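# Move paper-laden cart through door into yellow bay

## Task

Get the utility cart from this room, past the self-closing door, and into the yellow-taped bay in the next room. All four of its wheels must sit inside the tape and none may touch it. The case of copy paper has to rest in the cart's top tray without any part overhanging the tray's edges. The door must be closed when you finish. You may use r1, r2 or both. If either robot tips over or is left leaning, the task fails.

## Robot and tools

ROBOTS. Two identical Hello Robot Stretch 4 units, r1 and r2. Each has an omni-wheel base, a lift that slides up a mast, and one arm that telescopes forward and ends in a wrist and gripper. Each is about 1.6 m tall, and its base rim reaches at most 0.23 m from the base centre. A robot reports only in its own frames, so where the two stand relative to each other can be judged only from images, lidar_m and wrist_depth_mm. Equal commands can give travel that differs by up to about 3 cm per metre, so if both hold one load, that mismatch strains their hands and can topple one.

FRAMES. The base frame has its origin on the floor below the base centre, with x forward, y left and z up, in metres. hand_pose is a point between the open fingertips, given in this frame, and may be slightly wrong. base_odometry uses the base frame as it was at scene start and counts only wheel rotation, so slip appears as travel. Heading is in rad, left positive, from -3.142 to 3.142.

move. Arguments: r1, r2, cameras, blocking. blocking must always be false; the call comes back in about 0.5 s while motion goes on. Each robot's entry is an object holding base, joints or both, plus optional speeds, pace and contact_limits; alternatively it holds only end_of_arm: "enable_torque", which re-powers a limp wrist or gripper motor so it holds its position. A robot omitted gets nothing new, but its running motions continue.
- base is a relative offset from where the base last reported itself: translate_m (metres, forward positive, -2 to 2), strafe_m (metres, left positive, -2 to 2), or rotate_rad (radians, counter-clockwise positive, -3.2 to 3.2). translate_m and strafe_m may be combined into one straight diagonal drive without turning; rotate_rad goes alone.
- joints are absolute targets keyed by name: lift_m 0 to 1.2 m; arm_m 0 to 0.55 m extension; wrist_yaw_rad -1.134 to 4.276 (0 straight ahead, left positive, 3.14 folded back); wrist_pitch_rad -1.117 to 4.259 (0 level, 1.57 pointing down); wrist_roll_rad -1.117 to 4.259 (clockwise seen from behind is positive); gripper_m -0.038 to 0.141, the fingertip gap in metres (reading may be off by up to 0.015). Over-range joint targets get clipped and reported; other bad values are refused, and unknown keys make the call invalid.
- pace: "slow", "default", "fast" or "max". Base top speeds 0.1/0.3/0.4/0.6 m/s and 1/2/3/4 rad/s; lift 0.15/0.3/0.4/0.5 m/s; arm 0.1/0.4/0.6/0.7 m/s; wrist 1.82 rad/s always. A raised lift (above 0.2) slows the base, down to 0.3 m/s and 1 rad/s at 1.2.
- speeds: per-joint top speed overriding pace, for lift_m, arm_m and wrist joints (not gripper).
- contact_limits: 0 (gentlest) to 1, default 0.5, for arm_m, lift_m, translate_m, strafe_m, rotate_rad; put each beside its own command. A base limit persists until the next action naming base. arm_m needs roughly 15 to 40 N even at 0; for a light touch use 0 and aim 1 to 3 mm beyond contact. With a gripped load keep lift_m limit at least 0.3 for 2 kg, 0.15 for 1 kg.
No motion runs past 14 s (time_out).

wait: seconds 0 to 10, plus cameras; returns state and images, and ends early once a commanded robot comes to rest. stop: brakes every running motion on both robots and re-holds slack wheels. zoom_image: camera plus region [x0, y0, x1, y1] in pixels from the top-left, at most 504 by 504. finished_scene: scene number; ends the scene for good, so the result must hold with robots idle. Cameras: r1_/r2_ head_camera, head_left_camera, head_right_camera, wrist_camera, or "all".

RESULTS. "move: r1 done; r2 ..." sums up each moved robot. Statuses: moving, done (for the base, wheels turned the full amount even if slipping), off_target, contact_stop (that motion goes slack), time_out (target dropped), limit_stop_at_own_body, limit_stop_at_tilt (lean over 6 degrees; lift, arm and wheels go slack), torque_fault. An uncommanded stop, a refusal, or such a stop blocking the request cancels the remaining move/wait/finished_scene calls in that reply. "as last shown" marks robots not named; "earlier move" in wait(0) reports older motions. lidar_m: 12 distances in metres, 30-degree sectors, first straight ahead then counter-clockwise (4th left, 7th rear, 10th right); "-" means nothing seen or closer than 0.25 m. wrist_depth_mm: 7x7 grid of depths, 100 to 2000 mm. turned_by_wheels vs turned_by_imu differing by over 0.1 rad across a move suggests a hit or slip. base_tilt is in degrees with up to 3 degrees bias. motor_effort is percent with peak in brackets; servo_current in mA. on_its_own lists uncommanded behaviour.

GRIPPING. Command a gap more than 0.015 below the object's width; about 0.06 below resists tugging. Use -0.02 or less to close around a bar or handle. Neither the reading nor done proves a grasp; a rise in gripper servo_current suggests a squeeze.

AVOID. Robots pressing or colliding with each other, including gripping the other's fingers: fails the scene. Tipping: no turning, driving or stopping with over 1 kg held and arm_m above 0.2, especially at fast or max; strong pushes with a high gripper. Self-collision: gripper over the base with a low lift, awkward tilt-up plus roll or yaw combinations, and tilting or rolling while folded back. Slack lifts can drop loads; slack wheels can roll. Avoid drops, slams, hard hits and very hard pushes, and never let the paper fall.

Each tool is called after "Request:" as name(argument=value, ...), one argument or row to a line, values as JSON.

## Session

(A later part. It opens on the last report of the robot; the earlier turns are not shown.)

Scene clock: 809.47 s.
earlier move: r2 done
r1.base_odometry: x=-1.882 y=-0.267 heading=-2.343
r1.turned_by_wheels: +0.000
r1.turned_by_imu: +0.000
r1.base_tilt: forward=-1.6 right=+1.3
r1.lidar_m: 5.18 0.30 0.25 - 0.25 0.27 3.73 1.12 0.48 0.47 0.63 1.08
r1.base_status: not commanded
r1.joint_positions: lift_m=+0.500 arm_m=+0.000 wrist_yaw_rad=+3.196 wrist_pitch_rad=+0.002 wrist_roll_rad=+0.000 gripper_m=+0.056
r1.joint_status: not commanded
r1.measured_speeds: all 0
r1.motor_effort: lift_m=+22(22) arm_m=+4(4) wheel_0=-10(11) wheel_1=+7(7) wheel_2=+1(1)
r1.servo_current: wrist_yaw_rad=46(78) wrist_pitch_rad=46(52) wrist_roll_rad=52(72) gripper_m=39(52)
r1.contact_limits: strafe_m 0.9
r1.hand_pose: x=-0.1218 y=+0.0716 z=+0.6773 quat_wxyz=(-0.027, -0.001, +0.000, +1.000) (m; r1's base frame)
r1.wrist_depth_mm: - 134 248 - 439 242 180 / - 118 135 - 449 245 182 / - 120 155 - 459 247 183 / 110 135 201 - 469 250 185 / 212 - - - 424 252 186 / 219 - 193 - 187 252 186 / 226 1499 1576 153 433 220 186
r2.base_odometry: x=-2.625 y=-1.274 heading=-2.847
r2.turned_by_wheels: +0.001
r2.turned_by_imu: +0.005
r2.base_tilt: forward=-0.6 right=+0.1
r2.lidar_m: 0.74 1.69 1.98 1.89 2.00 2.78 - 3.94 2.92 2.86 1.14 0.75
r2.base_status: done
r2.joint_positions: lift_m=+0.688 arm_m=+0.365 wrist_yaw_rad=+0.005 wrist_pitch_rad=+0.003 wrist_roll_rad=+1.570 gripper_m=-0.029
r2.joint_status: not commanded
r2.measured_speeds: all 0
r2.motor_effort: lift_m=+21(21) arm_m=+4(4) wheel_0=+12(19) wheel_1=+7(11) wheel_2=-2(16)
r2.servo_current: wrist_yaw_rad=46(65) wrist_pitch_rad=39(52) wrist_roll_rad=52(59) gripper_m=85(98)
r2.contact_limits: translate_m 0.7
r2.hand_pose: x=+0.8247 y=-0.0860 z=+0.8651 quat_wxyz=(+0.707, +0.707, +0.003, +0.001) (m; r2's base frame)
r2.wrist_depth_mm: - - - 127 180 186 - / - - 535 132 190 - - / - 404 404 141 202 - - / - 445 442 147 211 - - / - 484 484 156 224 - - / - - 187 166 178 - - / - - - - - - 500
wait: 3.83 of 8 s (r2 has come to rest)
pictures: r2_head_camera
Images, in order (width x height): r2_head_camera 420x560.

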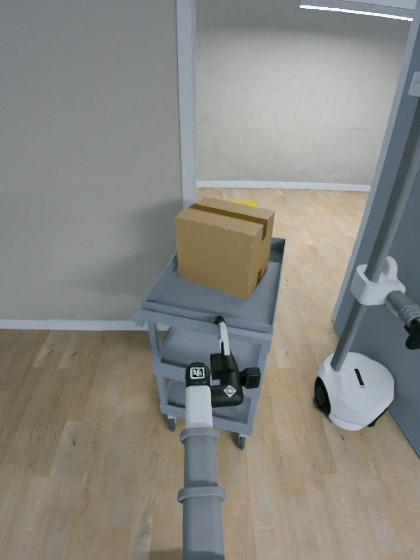

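Request:
move(
  blocking=false,
  cameras=[],
  r2={"base":{"translate_m":-0.65},"pace":"slow","contact_limits":{"translate_m":0.7}},
)

Request:
wait(
  seconds=9,
  cameras=[],
)

Request:
move(
  blocking=false,
  cameras=[],
  r2={"base":{"translate_m":-0.2,"strafe_m":-0.88},"pace":"slow","contact_limits":{"translate_m":0.7}},
)

Request:
wait(
  seconds=10,
  cameras=["r2_head_camera"],
)

Request:
wait(
  seconds=2,
  cameras=[],
)

Request:
move(
  blocking=false,
  cameras=[],
  r2={"base":{"strafe_m":0.62},"pace":"slow","contact_limits":{"strafe_m":0.7}},
)

Request:
wait(
  seconds=9,
  cameras=["r2_head_camera"],
)

Scene clock: 820.83 s.
move: r2 moving
r1: as last shown
r1.base_tilt: forward=-1.6 right=+1.2
r1.lidar_m: 5.17 0.30 0.25 - 0.25 0.26 3.79 1.14 0.46 0.48 0.62 1.09
r1.motor_effort: lift_m=+22(22) arm_m=+4(4) wheel_0=-10(10) wheel_1=+7(7) wheel_2=+1(1)
r1.servo_current: wrist_yaw_rad=33(72) wrist_pitch_rad=46(46) wrist_roll_rad=39(59) gripper_m=46(46)
r1.contact_limits: strafe_m 0.9
r1.wrist_depth_mm: - 134 249 - 445 243 180 / - 119 135 - 452 245 182 / - 120 155 - 459 247 184 / 110 135 201 - 466 250 185 / 212 - - - 424 252 186 / 219 - 194 - 188 252 186 / 227 1537 1537 153 433 221 186
r2.base_odometry: x=-2.613 y=-1.270 heading=-2.846
r2.turned_by_wheels: +0.001
r2.turned_by_imu: +0.002
r2.base_tilt: forward=-0.7 right=+0.0
r2.lidar_m: 0.75 1.73 1.96 1.89 2.01 2.79 - 3.93 2.95 2.84 1.16 0.77
r2.base_status: translate_m moving
r2.joint_positions: lift_m=+0.688 arm_m=+0.365 wrist_yaw_rad=+0.006 wrist_pitch_rad=+0.003 wrist_roll_rad=+1.570 gripper_m=-0.029
r2.joint_status: not commanded
r2.measured_speeds: translate_m=-0.049 strafe_m=+0.001 rotate_rad=+0.000 lift_m=+0.000 arm_m=+0.000 wrist_yaw_rad=+0.000 wrist_pitch_rad=+0.000 wrist_roll_rad=+0.000
r2.motor_effort: lift_m=+20(21) arm_m=+3(4) wheel_0=-1(9) wheel_1=-4(6) wheel_2=+15(18)
r2.servo_current: wrist_yaw_rad=39(46) wrist_pitch_rad=33(46) wrist_roll_rad=59(65) gripper_m=98(98)
r2.contact_limits: translate_m 0.7
r2.hand_pose: x=+0.8248 y=-0.0858 z=+0.8651 quat_wxyz=(+0.707, +0.707, +0.003, +0.001) (m; r2's base frame)
r2.wrist_depth_mm: - - - 127 181 186 - / - - 539 132 191 - - / - 410 407 141 202 - - / - 455 442 148 215 - - / - 484 488 157 225 - - / - - 187 167 178 - - / - - - - - - 504
pictures: none
No camera images: "cameras" was empty.

Scene clock: 828.13 s.
earlier move: r2 done
r1.base_odometry: x=-1.882 y=-0.267 heading=-2.343
r1.turned_by_wheels: +0.000
r1.turned_by_imu: +0.000
r1.base_tilt: forward=-1.6 right=+1.3
r1.lidar_m: 5.18 0.29 0.25 - 0.25 0.27 3.74 1.11 1.04 0.68 0.48 0.70
r1.base_status: not commanded
r1.joint_positions: lift_m=+0.500 arm_m=+0.000 wrist_yaw_rad=+3.196 wrist_pitch_rad=+0.002 wrist_roll_rad=+0.000 gripper_m=+0.056
r1.joint_status: not commanded
r1.measured_speeds: all 0
r1.motor_effort: lift_m=+22(22) arm_m=+4(4) wheel_0=-10(11) wheel_1=+7(7) wheel_2=+1(1)
r1.servo_current: wrist_yaw_rad=46(72) wrist_pitch_rad=39(52) wrist_roll_rad=52(72) gripper_m=39(52)
r1.contact_limits: strafe_m 0.9
r1.hand_pose: x=-0.1218 y=+0.0716 z=+0.6773 quat_wxyz=(-0.027, -0.001, +0.000, +1.000) (m; r1's base frame)
r1.wrist_depth_mm: - 134 248 - 442 242 180 / - 119 135 - 449 245 181 / - 119 155 - 459 247 185 / 110 135 202 - 466 251 185 / 212 - - - 424 251 186 / 219 - 193 - 187 253 186 / 227 1499 1537 153 430 221 187
r2.base_odometry: x=-2.003 y=-1.086 heading=-2.848
r2.turned_by_wheels: -0.002
r2.turned_by_imu: -0.006
r2.base_tilt: forward=-0.6 right=+0.1
r2.lidar_m: 0.78 2.40 2.01 1.89 2.02 2.83 3.63 3.70 2.95 2.83 2.97 0.75
r2.base_status: done
r2.joint_positions: lift_m=+0.688 arm_m=+0.365 wrist_yaw_rad=-0.003 wrist_pitch_rad=+0.003 wrist_roll_rad=+1.570 gripper_m=-0.029
r2.joint_status: not commanded
r2.measured_speeds: all 0
r2.motor_effort: lift_m=+20(21) arm_m=-4(4) wheel_0=-10(18) wheel_1=-8(12) wheel_2=+2(18)
r2.servo_current: wrist_yaw_rad=52(59) wrist_pitch_rad=39(52) wrist_roll_rad=39(65) gripper_m=98(98)
r2.contact_limits: translate_m 0.7
r2.hand_pose: x=+0.8240 y=-0.0883 z=+0.8651 quat_wxyz=(+0.707, +0.707, +0.000, -0.002) (m; r2's base frame)
r2.wrist_depth_mm: - - - 131 185 191 - / - - 559 136 194 - - / - 418 410 145 206 - - / - 452 439 153 217 - - / - 488 480 161 228 - - / - - 185 169 180 - - / - - - - - 535 508
wait: 7.30 of 9 s (r2 has come to rest)
pictures: none
No camera images: "cameras" was empty.

Scene clock: 828.63 s.
move: r2 moving
r1: as last shown
r1.lidar_m: 5.19 0.31 0.25 - 0.25 0.28 3.74 1.17 1.06 0.66 0.47 0.69
r1.motor_effort: lift_m=+22(22) arm_m=+4(4) wheel_0=-10(10) wheel_1=+7(7) wheel_2=+1(1)
r1.servo_current: wrist_yaw_rad=46(52) wrist_pitch_rad=33(46) wrist_roll_rad=46(59) gripper_m=39(46)
r1.contact_limits: strafe_m 0.9
r1.wrist_depth_mm: - 134 250 - 442 242 180 / - 118 135 - 455 245 182 / - 120 155 - 459 248 185 / 110 135 201 - 466 250 185 / 212 - - - 424 252 186 / 219 - 194 - 187 253 187 / 227 1537 1499 153 430 220 187
r2.base_odometry: x=-2.004 y=-1.073 heading=-2.848
r2.turned_by_wheels: +0.000
r2.turned_by_imu: +0.001
r2.base_tilt: forward=-0.6 right=+0.0
r2.lidar_m: 0.74 2.39 2.03 1.92 2.02 2.82 3.61 3.72 2.96 2.81 2.94 0.75
r2.base_status: translate_m moving; strafe_m moving
r2.joint_positions: lift_m=+0.688 arm_m=+0.365 wrist_yaw_rad=-0.002 wrist_pitch_rad=+0.003 wrist_roll_rad=+1.570 gripper_m=-0.029
r2.joint_status: not commanded
r2.measured_speeds: translate_m=-0.012 strafe_m=-0.049 rotate_rad=+0.001 lift_m=+0.000 arm_m=+0.000 wrist_yaw_rad=+0.018 wrist_pitch_rad=+0.000 wrist_roll_rad=+0.000
r2.motor_effort: lift_m=+21(21) arm_m=-3(4) wheel_0=+2(8) wheel_1=-9(12) wheel_2=+6(7)
r2.servo_current: wrist_yaw_rad=46(59) wrist_pitch_rad=46(46) wrist_roll_rad=39(52) gripper_m=78(98)
r2.contact_limits: translate_m 0.7
r2.hand_pose: x=+0.8241 y=-0.0881 z=+0.8651 quat_wxyz=(+0.707, +0.707, +0.000, -0.002) (m; r2's base frame)
r2.wrist_depth_mm: - - - 129 183 186 - / - - 539 135 192 - - / - 413 407 143 204 - - / - 455 442 150 216 - - / - 488 484 160 227 - - / - - 187 168 179 - - / - - - - - 525 504
pictures: none
No camera images: "cameras" was empty.

Scene clock: 838.40 s.
earlier move: r2 done
r1.base_odometry: x=-1.882 y=-0.267 heading=-2.343
r1.turned_by_wheels: +0.000
r1.turned_by_imu: -0.001
r1.base_tilt: forward=-1.6 right=+1.3
r1.lidar_m: 0.73 0.30 0.25 - 0.25 0.26 3.76 1.16 1.06 2.73 2.90 0.68
r1.base_status: not commanded
r1.joint_positions: lift_m=+0.500 arm_m=+0.000 wrist_yaw_rad=+3.196 wrist_pitch_rad=+0.002 wrist_roll_rad=+0.000 gripper_m=+0.056
r1.joint_status: not commanded
r1.measured_speeds: all 0
r1.motor_effort: lift_m=+22(22) arm_m=+4(4) wheel_0=-10(11) wheel_1=+7(7) wheel_2=+1(1)
r1.servo_current: wrist_yaw_rad=52(78) wrist_pitch_rad=39(52) wrist_roll_rad=39(72) gripper_m=46(52)
r1.contact_limits: strafe_m 0.9
r1.hand_pose: x=-0.1218 y=+0.0716 z=+0.6773 quat_wxyz=(-0.027, -0.001, +0.000, +1.000) (m; r1's base frame)
r1.wrist_depth_mm: - 134 249 - 445 242 180 / - 118 135 - 459 244 182 / - 120 155 - 459 248 184 / 110 135 200 - 469 251 185 / 212 - - - 424 252 187 / 218 - 194 - 187 252 186 / 227 1537 1576 153 427 221 186
r2.base_odometry: x=-2.067 y=-0.186 heading=-2.847
r2.turned_by_wheels: +0.001
r2.turned_by_imu: +0.010
r2.base_tilt: forward=-0.7 right=+0.1
r2.lidar_m: 0.54 0.60 2.90 2.81 2.94 3.48 3.40 2.70 2.03 1.94 2.06 2.54
r2.base_status: done
r2.joint_positions: lift_m=+0.688 arm_m=+0.365 wrist_yaw_rad=+0.009 wrist_pitch_rad=+0.003 wrist_roll_rad=+1.570 gripper_m=-0.029
r2.joint_status: not commanded
r2.measured_speeds: all 0
r2.motor_effort: lift_m=+21(21) arm_m=-4(4) wheel_0=+10(20) wheel_1=-1(12) wheel_2=+10(16)
r2.servo_current: wrist_yaw_rad=59(78) wrist_pitch_rad=46(52) wrist_roll_rad=39(59) gripper_m=85(98)
r2.contact_limits: translate_m 0.7
r2.hand_pose: x=+0.8251 y=-0.0848 z=+0.8651 quat_wxyz=(+0.707, +0.707, +0.004, +0.002) (m; r2's base frame)
r2.wrist_depth_mm: - - - - - 1499 1138 / - - - - - 1576 1160 / - - - 301 - - - / - - - 249 334 347 345 / - - - 191 282 1205 1078 / - - 188 154 178 1576 1255 / - 1921 - - 196 1430 496
wait: 9.77 of 10 s (r2 has come to rest)
pictures: r2_head_camera
Images, in order (width x height): r2_head_camera 420x560.

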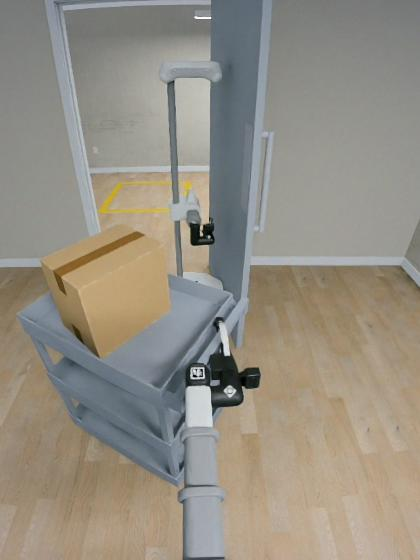

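Scene clock: 840.40 s.
r1.base_odometry: x=-1.882 y=-0.267 heading=-2.343
r1.turned_by_wheels: +0.000
r1.turned_by_imu: +0.000
r1.base_tilt: forward=-1.6 right=+1.3
r1.lidar_m: 0.71 0.30 0.25 - 0.25 0.25 3.74 1.17 1.04 2.73 2.94 0.68
r1.base_status: not commanded
r1.joint_positions: lift_m=+0.500 arm_m=+0.000 wrist_yaw_rad=+3.196 wrist_pitch_rad=+0.002 wrist_roll_rad=+0.000 gripper_m=+0.056
r1.joint_status: not commanded
r1.measured_speeds: all 0
r1.motor_effort: lift_m=+22(22) arm_m=+4(4) wheel_0=-10(11) wheel_1=+7(7) wheel_2=+1(1)
r1.servo_current: wrist_yaw_rad=72(78) wrist_pitch_rad=46(52) wrist_roll_rad=39(72) gripper_m=39(52)
r1.contact_limits: strafe_m 0.9
r1.hand_pose: x=-0.1218 y=+0.0716 z=+0.6773 quat_wxyz=(-0.027, -0.001, +0.000, +1.000) (m; r1's base frame)
r1.wrist_depth_mm: - 134 249 - 442 242 180 / - 119 135 - 455 246 182 / - 120 155 - 462 248 184 / 110 135 201 - 466 251 186 / 212 - - - 421 250 186 / 219 - 193 - 187 251 187 / 227 1537 1537 154 430 220 187
r2.base_odometry: x=-2.067 y=-0.186 heading=-2.847
r2.turned_by_wheels: +0.000
r2.turned_by_imu: +0.000
r2.base_tilt: forward=-0.6 right=+0.0
r2.lidar_m: 0.53 0.61 2.90 2.80 2.93 3.49 3.41 2.70 2.03 1.95 2.05 2.55
r2.base_status: done
r2.joint_positions: lift_m=+0.688 arm_m=+0.365 wrist_yaw_rad=+0.009 wrist_pitch_rad=+0.003 wrist_roll_rad=+1.570 gripper_m=-0.029
r2.joint_status: not commanded
r2.measured_speeds: all 0
r2.motor_effort: lift_m=+20(21) arm_m=-4(4) wheel_0=+10(20) wheel_1=-1(12) wheel_2=+10(16)
r2.servo_current: wrist_yaw_rad=59(78) wrist_pitch_rad=39(52) wrist_roll_rad=46(59) gripper_m=91(98)
r2.contact_limits: translate_m 0.7
r2.hand_pose: x=+0.8251 y=-0.0848 z=+0.8651 quat_wxyz=(+0.707, +0.707, +0.004, +0.002) (m; r2's base frame)
r2.wrist_depth_mm: - - - - - 1537 1160 / - - - - - 1537 1160 / - - - 300 - - - / - - - 249 334 347 343 / - - - 191 282 1205 1078 / - - 188 154 178 1576 1255 / - 1863 - - 196 1430 492
wait: 2.00 s; at rest by 0.27 s
pictures: none
No camera images: "cameras" was empty.

Scene clock: 840.90 s.
move: r2 moving
r1: as last shown
r1.lidar_m: 0.73 0.31 0.25 - 0.25 0.26 3.75 1.12 1.06 2.73 2.95 0.67
r1.motor_effort: lift_m=+22(22) arm_m=+4(4) wheel_0=-10(10) wheel_1=+6(7) wheel_2=+1(1)
r1.servo_current: wrist_yaw_rad=52(72) wrist_pitch_rad=39(46) wrist_roll_rad=59(59) gripper_m=39(46)
r1.contact_limits: strafe_m 0.9
r1.wrist_depth_mm: - 134 249 - 439 242 181 / - 118 135 - 452 245 182 / - 120 155 - 459 247 185 / 110 135 201 - 469 252 185 / 212 - - - 427 252 186 / 219 - 193 - 187 252 187 / 227 1537 1537 153 427 221 187
r2.base_odometry: x=-2.063 y=-0.199 heading=-2.847
r2.turned_by_wheels: +0.000
r2.turned_by_imu: +0.000
r2.base_tilt: forward=-0.7 right=+0.1
r2.lidar_m: 0.56 0.62 2.85 2.79 2.94 3.49 3.40 2.75 2.00 1.95 2.07 2.54
r2.base_status: strafe_m moving
r2.joint_positions: lift_m=+0.688 arm_m=+0.365 wrist_yaw_rad=+0.009 wrist_pitch_rad=+0.003 wrist_roll_rad=+1.570 gripper_m=-0.029
r2.joint_status: not commanded
r2.measured_speeds: translate_m=+0.000 strafe_m=+0.057 rotate_rad=+0.001 lift_m=+0.000 arm_m=+0.000 wrist_yaw_rad=+0.000 wrist_pitch_rad=+0.000 wrist_roll_rad=+0.000
r2.motor_effort: lift_m=+21(21) arm_m=-4(4) wheel_0=-9(12) wheel_1=+7(10) wheel_2=+0(6)
r2.servo_current: wrist_yaw_rad=65(65) wrist_pitch_rad=46(46) wrist_roll_rad=46(52) gripper_m=85(98)
r2.contact_limits: strafe_m 0.7
r2.hand_pose: x=+0.8251 y=-0.0848 z=+0.8651 quat_wxyz=(+0.707, +0.707, +0.004, +0.002) (m; r2's base frame)
r2.wrist_depth_mm: - - - - - 1537 1160 / - 904 891 - - 1576 1160 / - - - 298 - - - / - - - 249 336 345 347 / - - - 191 283 1205 1060 / - - 187 154 177 1618 1255 / - 1921 - - 196 1397 496
pictures: none
No camera images: "cameras" was empty.

Scene clock: 847.77 s.
earlier move: r2 done
r1.base_odometry: x=-1.882 y=-0.267 heading=-2.343
r1.turned_by_wheels: +0.000
r1.turned_by_imu: +0.000
r1.base_tilt: forward=-1.6 right=+1.3
r1.lidar_m: 5.19 0.31 0.25 - 0.25 0.25 3.76 1.18 1.02 2.73 1.01 0.97
r1.base_status: not commanded
r1.joint_positions: lift_m=+0.500 arm_m=+0.000 wrist_yaw_rad=+3.196 wrist_pitch_rad=+0.002 wrist_roll_rad=+0.000 gripper_m=+0.056
r1.joint_status: not commanded
r1.measured_speeds: all 0
r1.motor_effort: lift_m=+22(22) arm_m=+4(4) wheel_0=-10(11) wheel_1=+7(7) wheel_2=+1(1)
r1.servo_current: wrist_yaw_rad=46(72) wrist_pitch_rad=39(52) wrist_roll_rad=52(72) gripper_m=46(46)
r1.contact_limits: strafe_m 0.9
r1.hand_pose: x=-0.1218 y=+0.0716 z=+0.6773 quat_wxyz=(-0.027, -0.001, +0.000, +1.000) (m; r1's base frame)
r1.wrist_depth_mm: - 134 249 - 442 242 180 / - 118 135 - 452 245 182 / - 120 155 - 459 247 183 / 110 135 201 - 469 250 185 / 212 - - - 430 251 186 / 219 - 193 - 188 252 186 / 226 1499 1576 153 430 220 186
r2.base_odometry: x=-1.888 y=-0.779 heading=-2.847
r2.turned_by_wheels: +0.000
r2.turned_by_imu: -0.005
r2.base_tilt: forward=-0.7 right=+0.1
r2.lidar_m: 0.56 0.60 2.28 2.18 2.30 3.20 3.40 3.49 2.66 2.55 2.66 1.69
r2.base_status: done
r2.joint_positions: lift_m=+0.688 arm_m=+0.365 wrist_yaw_rad=+0.008 wrist_pitch_rad=+0.003 wrist_roll_rad=+1.570 gripper_m=-0.029
r2.joint_status: not commanded
r2.measured_speeds: all 0
r2.motor_effort: lift_m=+21(21) arm_m=+4(4) wheel_0=-2(25) wheel_1=+9(11) wheel_2=-8(12)
r2.servo_current: wrist_yaw_rad=59(98) wrist_pitch_rad=39(52) wrist_roll_rad=52(65) gripper_m=85(98)
r2.contact_limits: strafe_m 0.7
r2.hand_pose: x=+0.8249 y=-0.0852 z=+0.8651 quat_wxyz=(+0.707, +0.707, +0.004, +0.002) (m; r2's base frame)
r2.wrist_depth_mm: - - - 1098 - 1160 1060 / - - - - - 1308 1078 / - - - - - 1708 1160 / 1863 - - 254 340 1397 347 / - - - 202 285 1618 1160 / - - 184 166 177 1576 1255 / - - - - 197 122 488
wait: 6.87 of 9 s (r2 has come to rest)
pictures: r2_head_camera
Images, in order (width x height): r2_head_camera 420x560.

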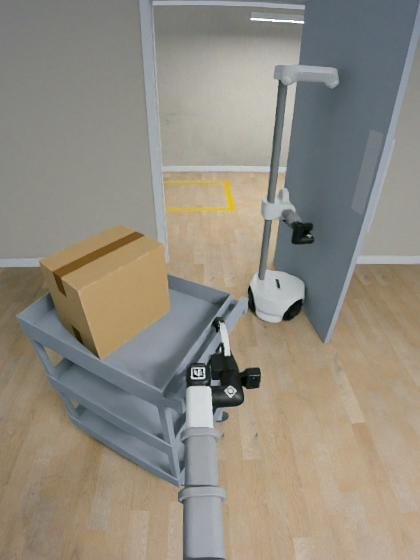

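Request:
move(
  blocking=false,
  cameras=[],
  r2={"base":{"translate_m":-0.2,"strafe_m":-0.5},"pace":"slow","contact_limits":{"translate_m":0.7}},
)

Request:
wait(
  seconds=9,
  cameras=["r2_head_camera"],
)

Request:
move(
  blocking=false,
  cameras=[],
  r2={"base":{"rotate_rad":0.3},"pace":"slow"},
)

Request:
wait(
  seconds=6,
  cameras=["r2_head_camera"],
)

Scene clock: 857.87 s.
move: r2 moving
r1: as last shown
r1.lidar_m: 5.19 0.30 0.25 - 0.25 0.27 3.75 1.13 1.06 2.74 1.01 0.97
r1.motor_effort: lift_m=+22(22) arm_m=+4(4) wheel_0=-10(10) wheel_1=+7(7) wheel_2=+1(1)
r1.servo_current: wrist_yaw_rad=26(65) wrist_pitch_rad=39(52) wrist_roll_rad=52(52) gripper_m=39(46)
r1.contact_limits: strafe_m 0.9
r1.wrist_depth_mm: - 134 247 - 442 243 180 / - 119 135 - 452 245 182 / - 120 155 - 459 246 185 / 110 135 202 - 466 250 186 / 211 - - - 424 252 186 / 218 - 193 - 188 252 187 / 227 1576 1499 153 427 222 186
r2.base_odometry: x=-1.887 y=-0.767 heading=-2.844
r2.turned_by_wheels: +0.003
r2.turned_by_imu: +0.003
r2.base_tilt: forward=-0.7 right=+0.1
r2.lidar_m: 0.53 0.62 2.28 2.19 2.32 3.22 3.39 3.50 2.64 2.56 2.68 1.67
r2.base_status: translate_m moving; strafe_m moving
r2.joint_positions: lift_m=+0.688 arm_m=+0.365 wrist_yaw_rad=+0.010 wrist_pitch_rad=+0.003 wrist_roll_rad=+1.570 gripper_m=-0.029
r2.joint_status: not commanded
r2.measured_speeds: translate_m=-0.018 strafe_m=-0.045 rotate_rad=+0.004 lift_m=+0.000 arm_m=+0.000 wrist_yaw_rad=+0.015 wrist_pitch_rad=+0.000 wrist_roll_rad=+0.000
r2.motor_effort: lift_m=+20(21) arm_m=+4(4) wheel_0=+19(19) wheel_1=-1(7) wheel_2=+16(16)
r2.servo_current: wrist_yaw_rad=52(65) wrist_pitch_rad=39(39) wrist_roll_rad=39(52) gripper_m=91(104)
r2.contact_limits: translate_m 0.7
r2.hand_pose: x=+0.8252 y=-0.0844 z=+0.8651 quat_wxyz=(+0.707, +0.707, +0.005, +0.003) (m; r2's base frame)
r2.wrist_depth_mm: - - - 1078 - 1182 1042 / - - - - - 1281 1098 / - - - 314 - 1708 1182 / - - - 249 334 343 343 / - - - 190 271 1576 1205 / - - 183 159 178 1618 1229 / - - - - 195 1366 496
pictures: none
No camera images: "cameras" was empty.

Scene clock: 864.03 s.
earlier move: r2 done
r1.base_odometry: x=-1.882 y=-0.267 heading=-2.343
r1.turned_by_wheels: +0.000
r1.turned_by_imu: +0.000
r1.base_tilt: forward=-1.6 right=+1.2
r1.lidar_m: 1.00 0.31 0.25 - 0.25 0.25 3.75 1.16 1.06 2.74 2.93 0.92
r1.base_status: not commanded
r1.joint_positions: lift_m=+0.500 arm_m=+0.000 wrist_yaw_rad=+3.196 wrist_pitch_rad=+0.002 wrist_roll_rad=+0.000 gripper_m=+0.056
r1.joint_status: not commanded
r1.measured_speeds: all 0
r1.motor_effort: lift_m=+22(22) arm_m=+4(4) wheel_0=-10(11) wheel_1=+7(7) wheel_2=+1(1)
r1.servo_current: wrist_yaw_rad=65(78) wrist_pitch_rad=46(52) wrist_roll_rad=59(72) gripper_m=46(52)
r1.contact_limits: strafe_m 0.9
r1.hand_pose: x=-0.1218 y=+0.0716 z=+0.6773 quat_wxyz=(-0.027, -0.001, +0.000, +1.000) (m; r1's base frame)
r1.wrist_depth_mm: - 134 250 - 445 244 180 / - 118 135 - 452 245 182 / - 120 155 - 455 247 184 / 110 135 201 - 469 250 185 / 211 - - - 424 251 186 / 219 - 193 - 187 252 186 / 226 1537 1537 153 430 222 186
r2.base_odometry: x=-1.843 y=-0.243 heading=-2.845
r2.turned_by_wheels: -0.001
r2.turned_by_imu: +0.006
r2.base_tilt: forward=-0.6 right=+0.0
r2.lidar_m: 0.52 0.63 2.76 2.66 2.81 3.26 3.21 2.83 2.12 2.06 2.17 1.77
r2.base_status: done
r2.joint_positions: lift_m=+0.688 arm_m=+0.365 wrist_yaw_rad=+0.014 wrist_pitch_rad=+0.003 wrist_roll_rad=+1.570 gripper_m=-0.029
r2.joint_status: not commanded
r2.measured_speeds: all 0
r2.motor_effort: lift_m=+20(21) arm_m=-3(4) wheel_0=+11(24) wheel_1=+1(7) wheel_2=+7(21)
r2.servo_current: wrist_yaw_rad=72(98) wrist_pitch_rad=39(52) wrist_roll_rad=46(65) gripper_m=91(104)
r2.contact_limits: translate_m 0.7
r2.hand_pose: x=+0.8255 y=-0.0833 z=+0.8651 quat_wxyz=(+0.707, +0.707, +0.006, +0.004) (m; r2's base frame)
r2.wrist_depth_mm: - - - - - 1661 1160 / - - 1060 - - 1708 1118 / - - - 296 - 1336 1182 / - - - 252 340 347 347 / - - - 191 285 1576 1182 / - - 187 154 178 1576 1255 / - - - - 197 1397 488
wait: 6.17 of 9 s (r2 has come to rest)
pictures: r2_head_camera
Images, in order (width x height): r2_head_camera 420x560.

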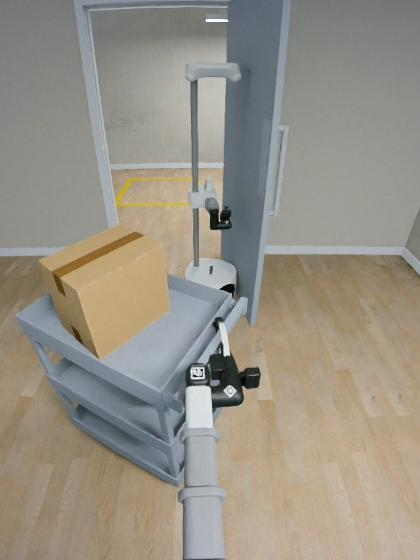

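Scene clock: 864.53 s.
move: r2 moving
r1: as last shown
r1.base_tilt: forward=-1.6 right=+1.3
r1.lidar_m: 0.99 0.29 0.25 - 0.25 0.26 3.74 1.15 1.05 2.74 2.93 0.92
r1.servo_current: wrist_yaw_rad=46(72) wrist_pitch_rad=39(46) wrist_roll_rad=59(65) gripper_m=39(46)
r1.contact_limits: strafe_m 0.9
r1.wrist_depth_mm: - 134 250 - 442 241 180 / - 118 135 - 449 245 182 / - 120 155 - 462 246 184 / 110 135 202 - 469 250 185 / 212 - - - 424 251 186 / 219 - 194 - 187 253 186 / 228 1537 1499 153 427 222 186
r2.base_odometry: x=-1.843 y=-0.242 heading=-2.725
r2.turned_by_wheels: +0.120
r2.turned_by_imu: +0.112
r2.base_tilt: forward=-0.7 right=+0.1
r2.lidar_m: 0.57 0.66 2.71 2.69 2.95 3.17 3.15 2.62 2.09 2.06 2.29 1.69
r2.base_status: rotate_rad moving
r2.joint_positions: lift_m=+0.688 arm_m=+0.365 wrist_yaw_rad=-0.015 wrist_pitch_rad=+0.003 wrist_roll_rad=+1.570 gripper_m=-0.029
r2.joint_status: not commanded
r2.measured_speeds: translate_m=+0.001 strafe_m=+0.002 rotate_rad=+0.476 lift_m=+0.000 arm_m=-0.001 wrist_yaw_rad=-0.081 wrist_pitch_rad=+0.000 wrist_roll_rad=+0.000
r2.motor_effort: lift_m=+20(21) arm_m=+7(7) wheel_0=-27(27) wheel_1=-16(16) wheel_2=-24(25)
r2.servo_current: wrist_yaw_rad=85(85) wrist_pitch_rad=46(46) wrist_roll_rad=59(59) gripper_m=91(91)
r2.hand_pose: x=+0.8228 y=-0.0916 z=+0.8651 quat_wxyz=(+0.707, +0.707, -0.004, -0.006) (m; r2's base frame)
r2.wrist_depth_mm: - - - - - 1661 1160 / - - - - - - 1118 / - - - 297 - 1281 1182 / - - - 231 325 340 340 / - - - 181 259 1756 1182 / - - 186 149 179 1576 480 / - - - - 196 512 -
pictures: none
No camera images: "cameras" was empty.

Scene clock: 865.93 s.
earlier move: r2 done
r1.base_odometry: x=-1.882 y=-0.267 heading=-2.343
r1.turned_by_wheels: +0.000
r1.turned_by_imu: +0.000
r1.base_tilt: forward=-1.6 right=+1.3
r1.lidar_m: 1.09 0.29 0.25 - 0.25 0.25 3.74 1.14 1.04 2.72 1.02 0.96
r1.base_status: not commanded
r1.joint_positions: lift_m=+0.500 arm_m=+0.000 wrist_yaw_rad=+3.196 wrist_pitch_rad=+0.002 wrist_roll_rad=+0.000 gripper_m=+0.056
r1.joint_status: not commanded
r1.measured_speeds: all 0
r1.motor_effort: lift_m=+22(22) arm_m=+4(4) wheel_0=-10(11) wheel_1=+7(7) wheel_2=+1(1)
r1.servo_current: wrist_yaw_rad=52(72) wrist_pitch_rad=39(52) wrist_roll_rad=59(65) gripper_m=39(46)
r1.contact_limits: strafe_m 0.9
r1.hand_pose: x=-0.1218 y=+0.0716 z=+0.6773 quat_wxyz=(-0.027, -0.001, +0.000, +1.000) (m; r1's base frame)
r1.wrist_depth_mm: - 134 249 - 439 243 180 / - 118 135 - 452 245 182 / - 120 155 - 459 247 183 / 110 135 201 - 469 251 186 / 212 - - - 424 253 186 / 219 - 193 - 187 252 186 / 226 1499 1537 153 430 221 186
r2.base_odometry: x=-1.843 y=-0.243 heading=-2.544
r2.turned_by_wheels: +0.181
r2.turned_by_imu: +0.163
r2.base_tilt: forward=-0.7 right=+0.1
r2.lidar_m: 0.63 0.70 2.66 2.70 3.21 3.15 3.19 2.34 2.07 2.07 2.48 1.65
r2.base_status: done
r2.joint_positions: lift_m=+0.688 arm_m=+0.365 wrist_yaw_rad=+0.006 wrist_pitch_rad=+0.003 wrist_roll_rad=+1.570 gripper_m=-0.029
r2.joint_status: not commanded
r2.measured_speeds: all 0
r2.motor_effort: lift_m=+21(21) arm_m=+4(10) wheel_0=+5(28) wheel_1=+5(18) wheel_2=+6(28)
r2.servo_current: wrist_yaw_rad=59(150) wrist_pitch_rad=46(46) wrist_roll_rad=46(59) gripper_m=85(98)
r2.hand_pose: x=+0.8248 y=-0.0856 z=+0.8651 quat_wxyz=(+0.707, +0.707, +0.003, +0.001) (m; r2's base frame)
r2.wrist_depth_mm: - - - - - 1229 1138 / - - - 263 - 1397 1205 / - - - 237 309 314 315 / - - - 206 279 1618 1182 / - - - 190 249 1708 535 / - - 185 169 177 699 - / - 394 392 - 211 - -
wait: 1.40 of 6 s (r2 has come to rest)
pictures: r2_head_camera
Images, in order (width x height): r2_head_camera 420x560.

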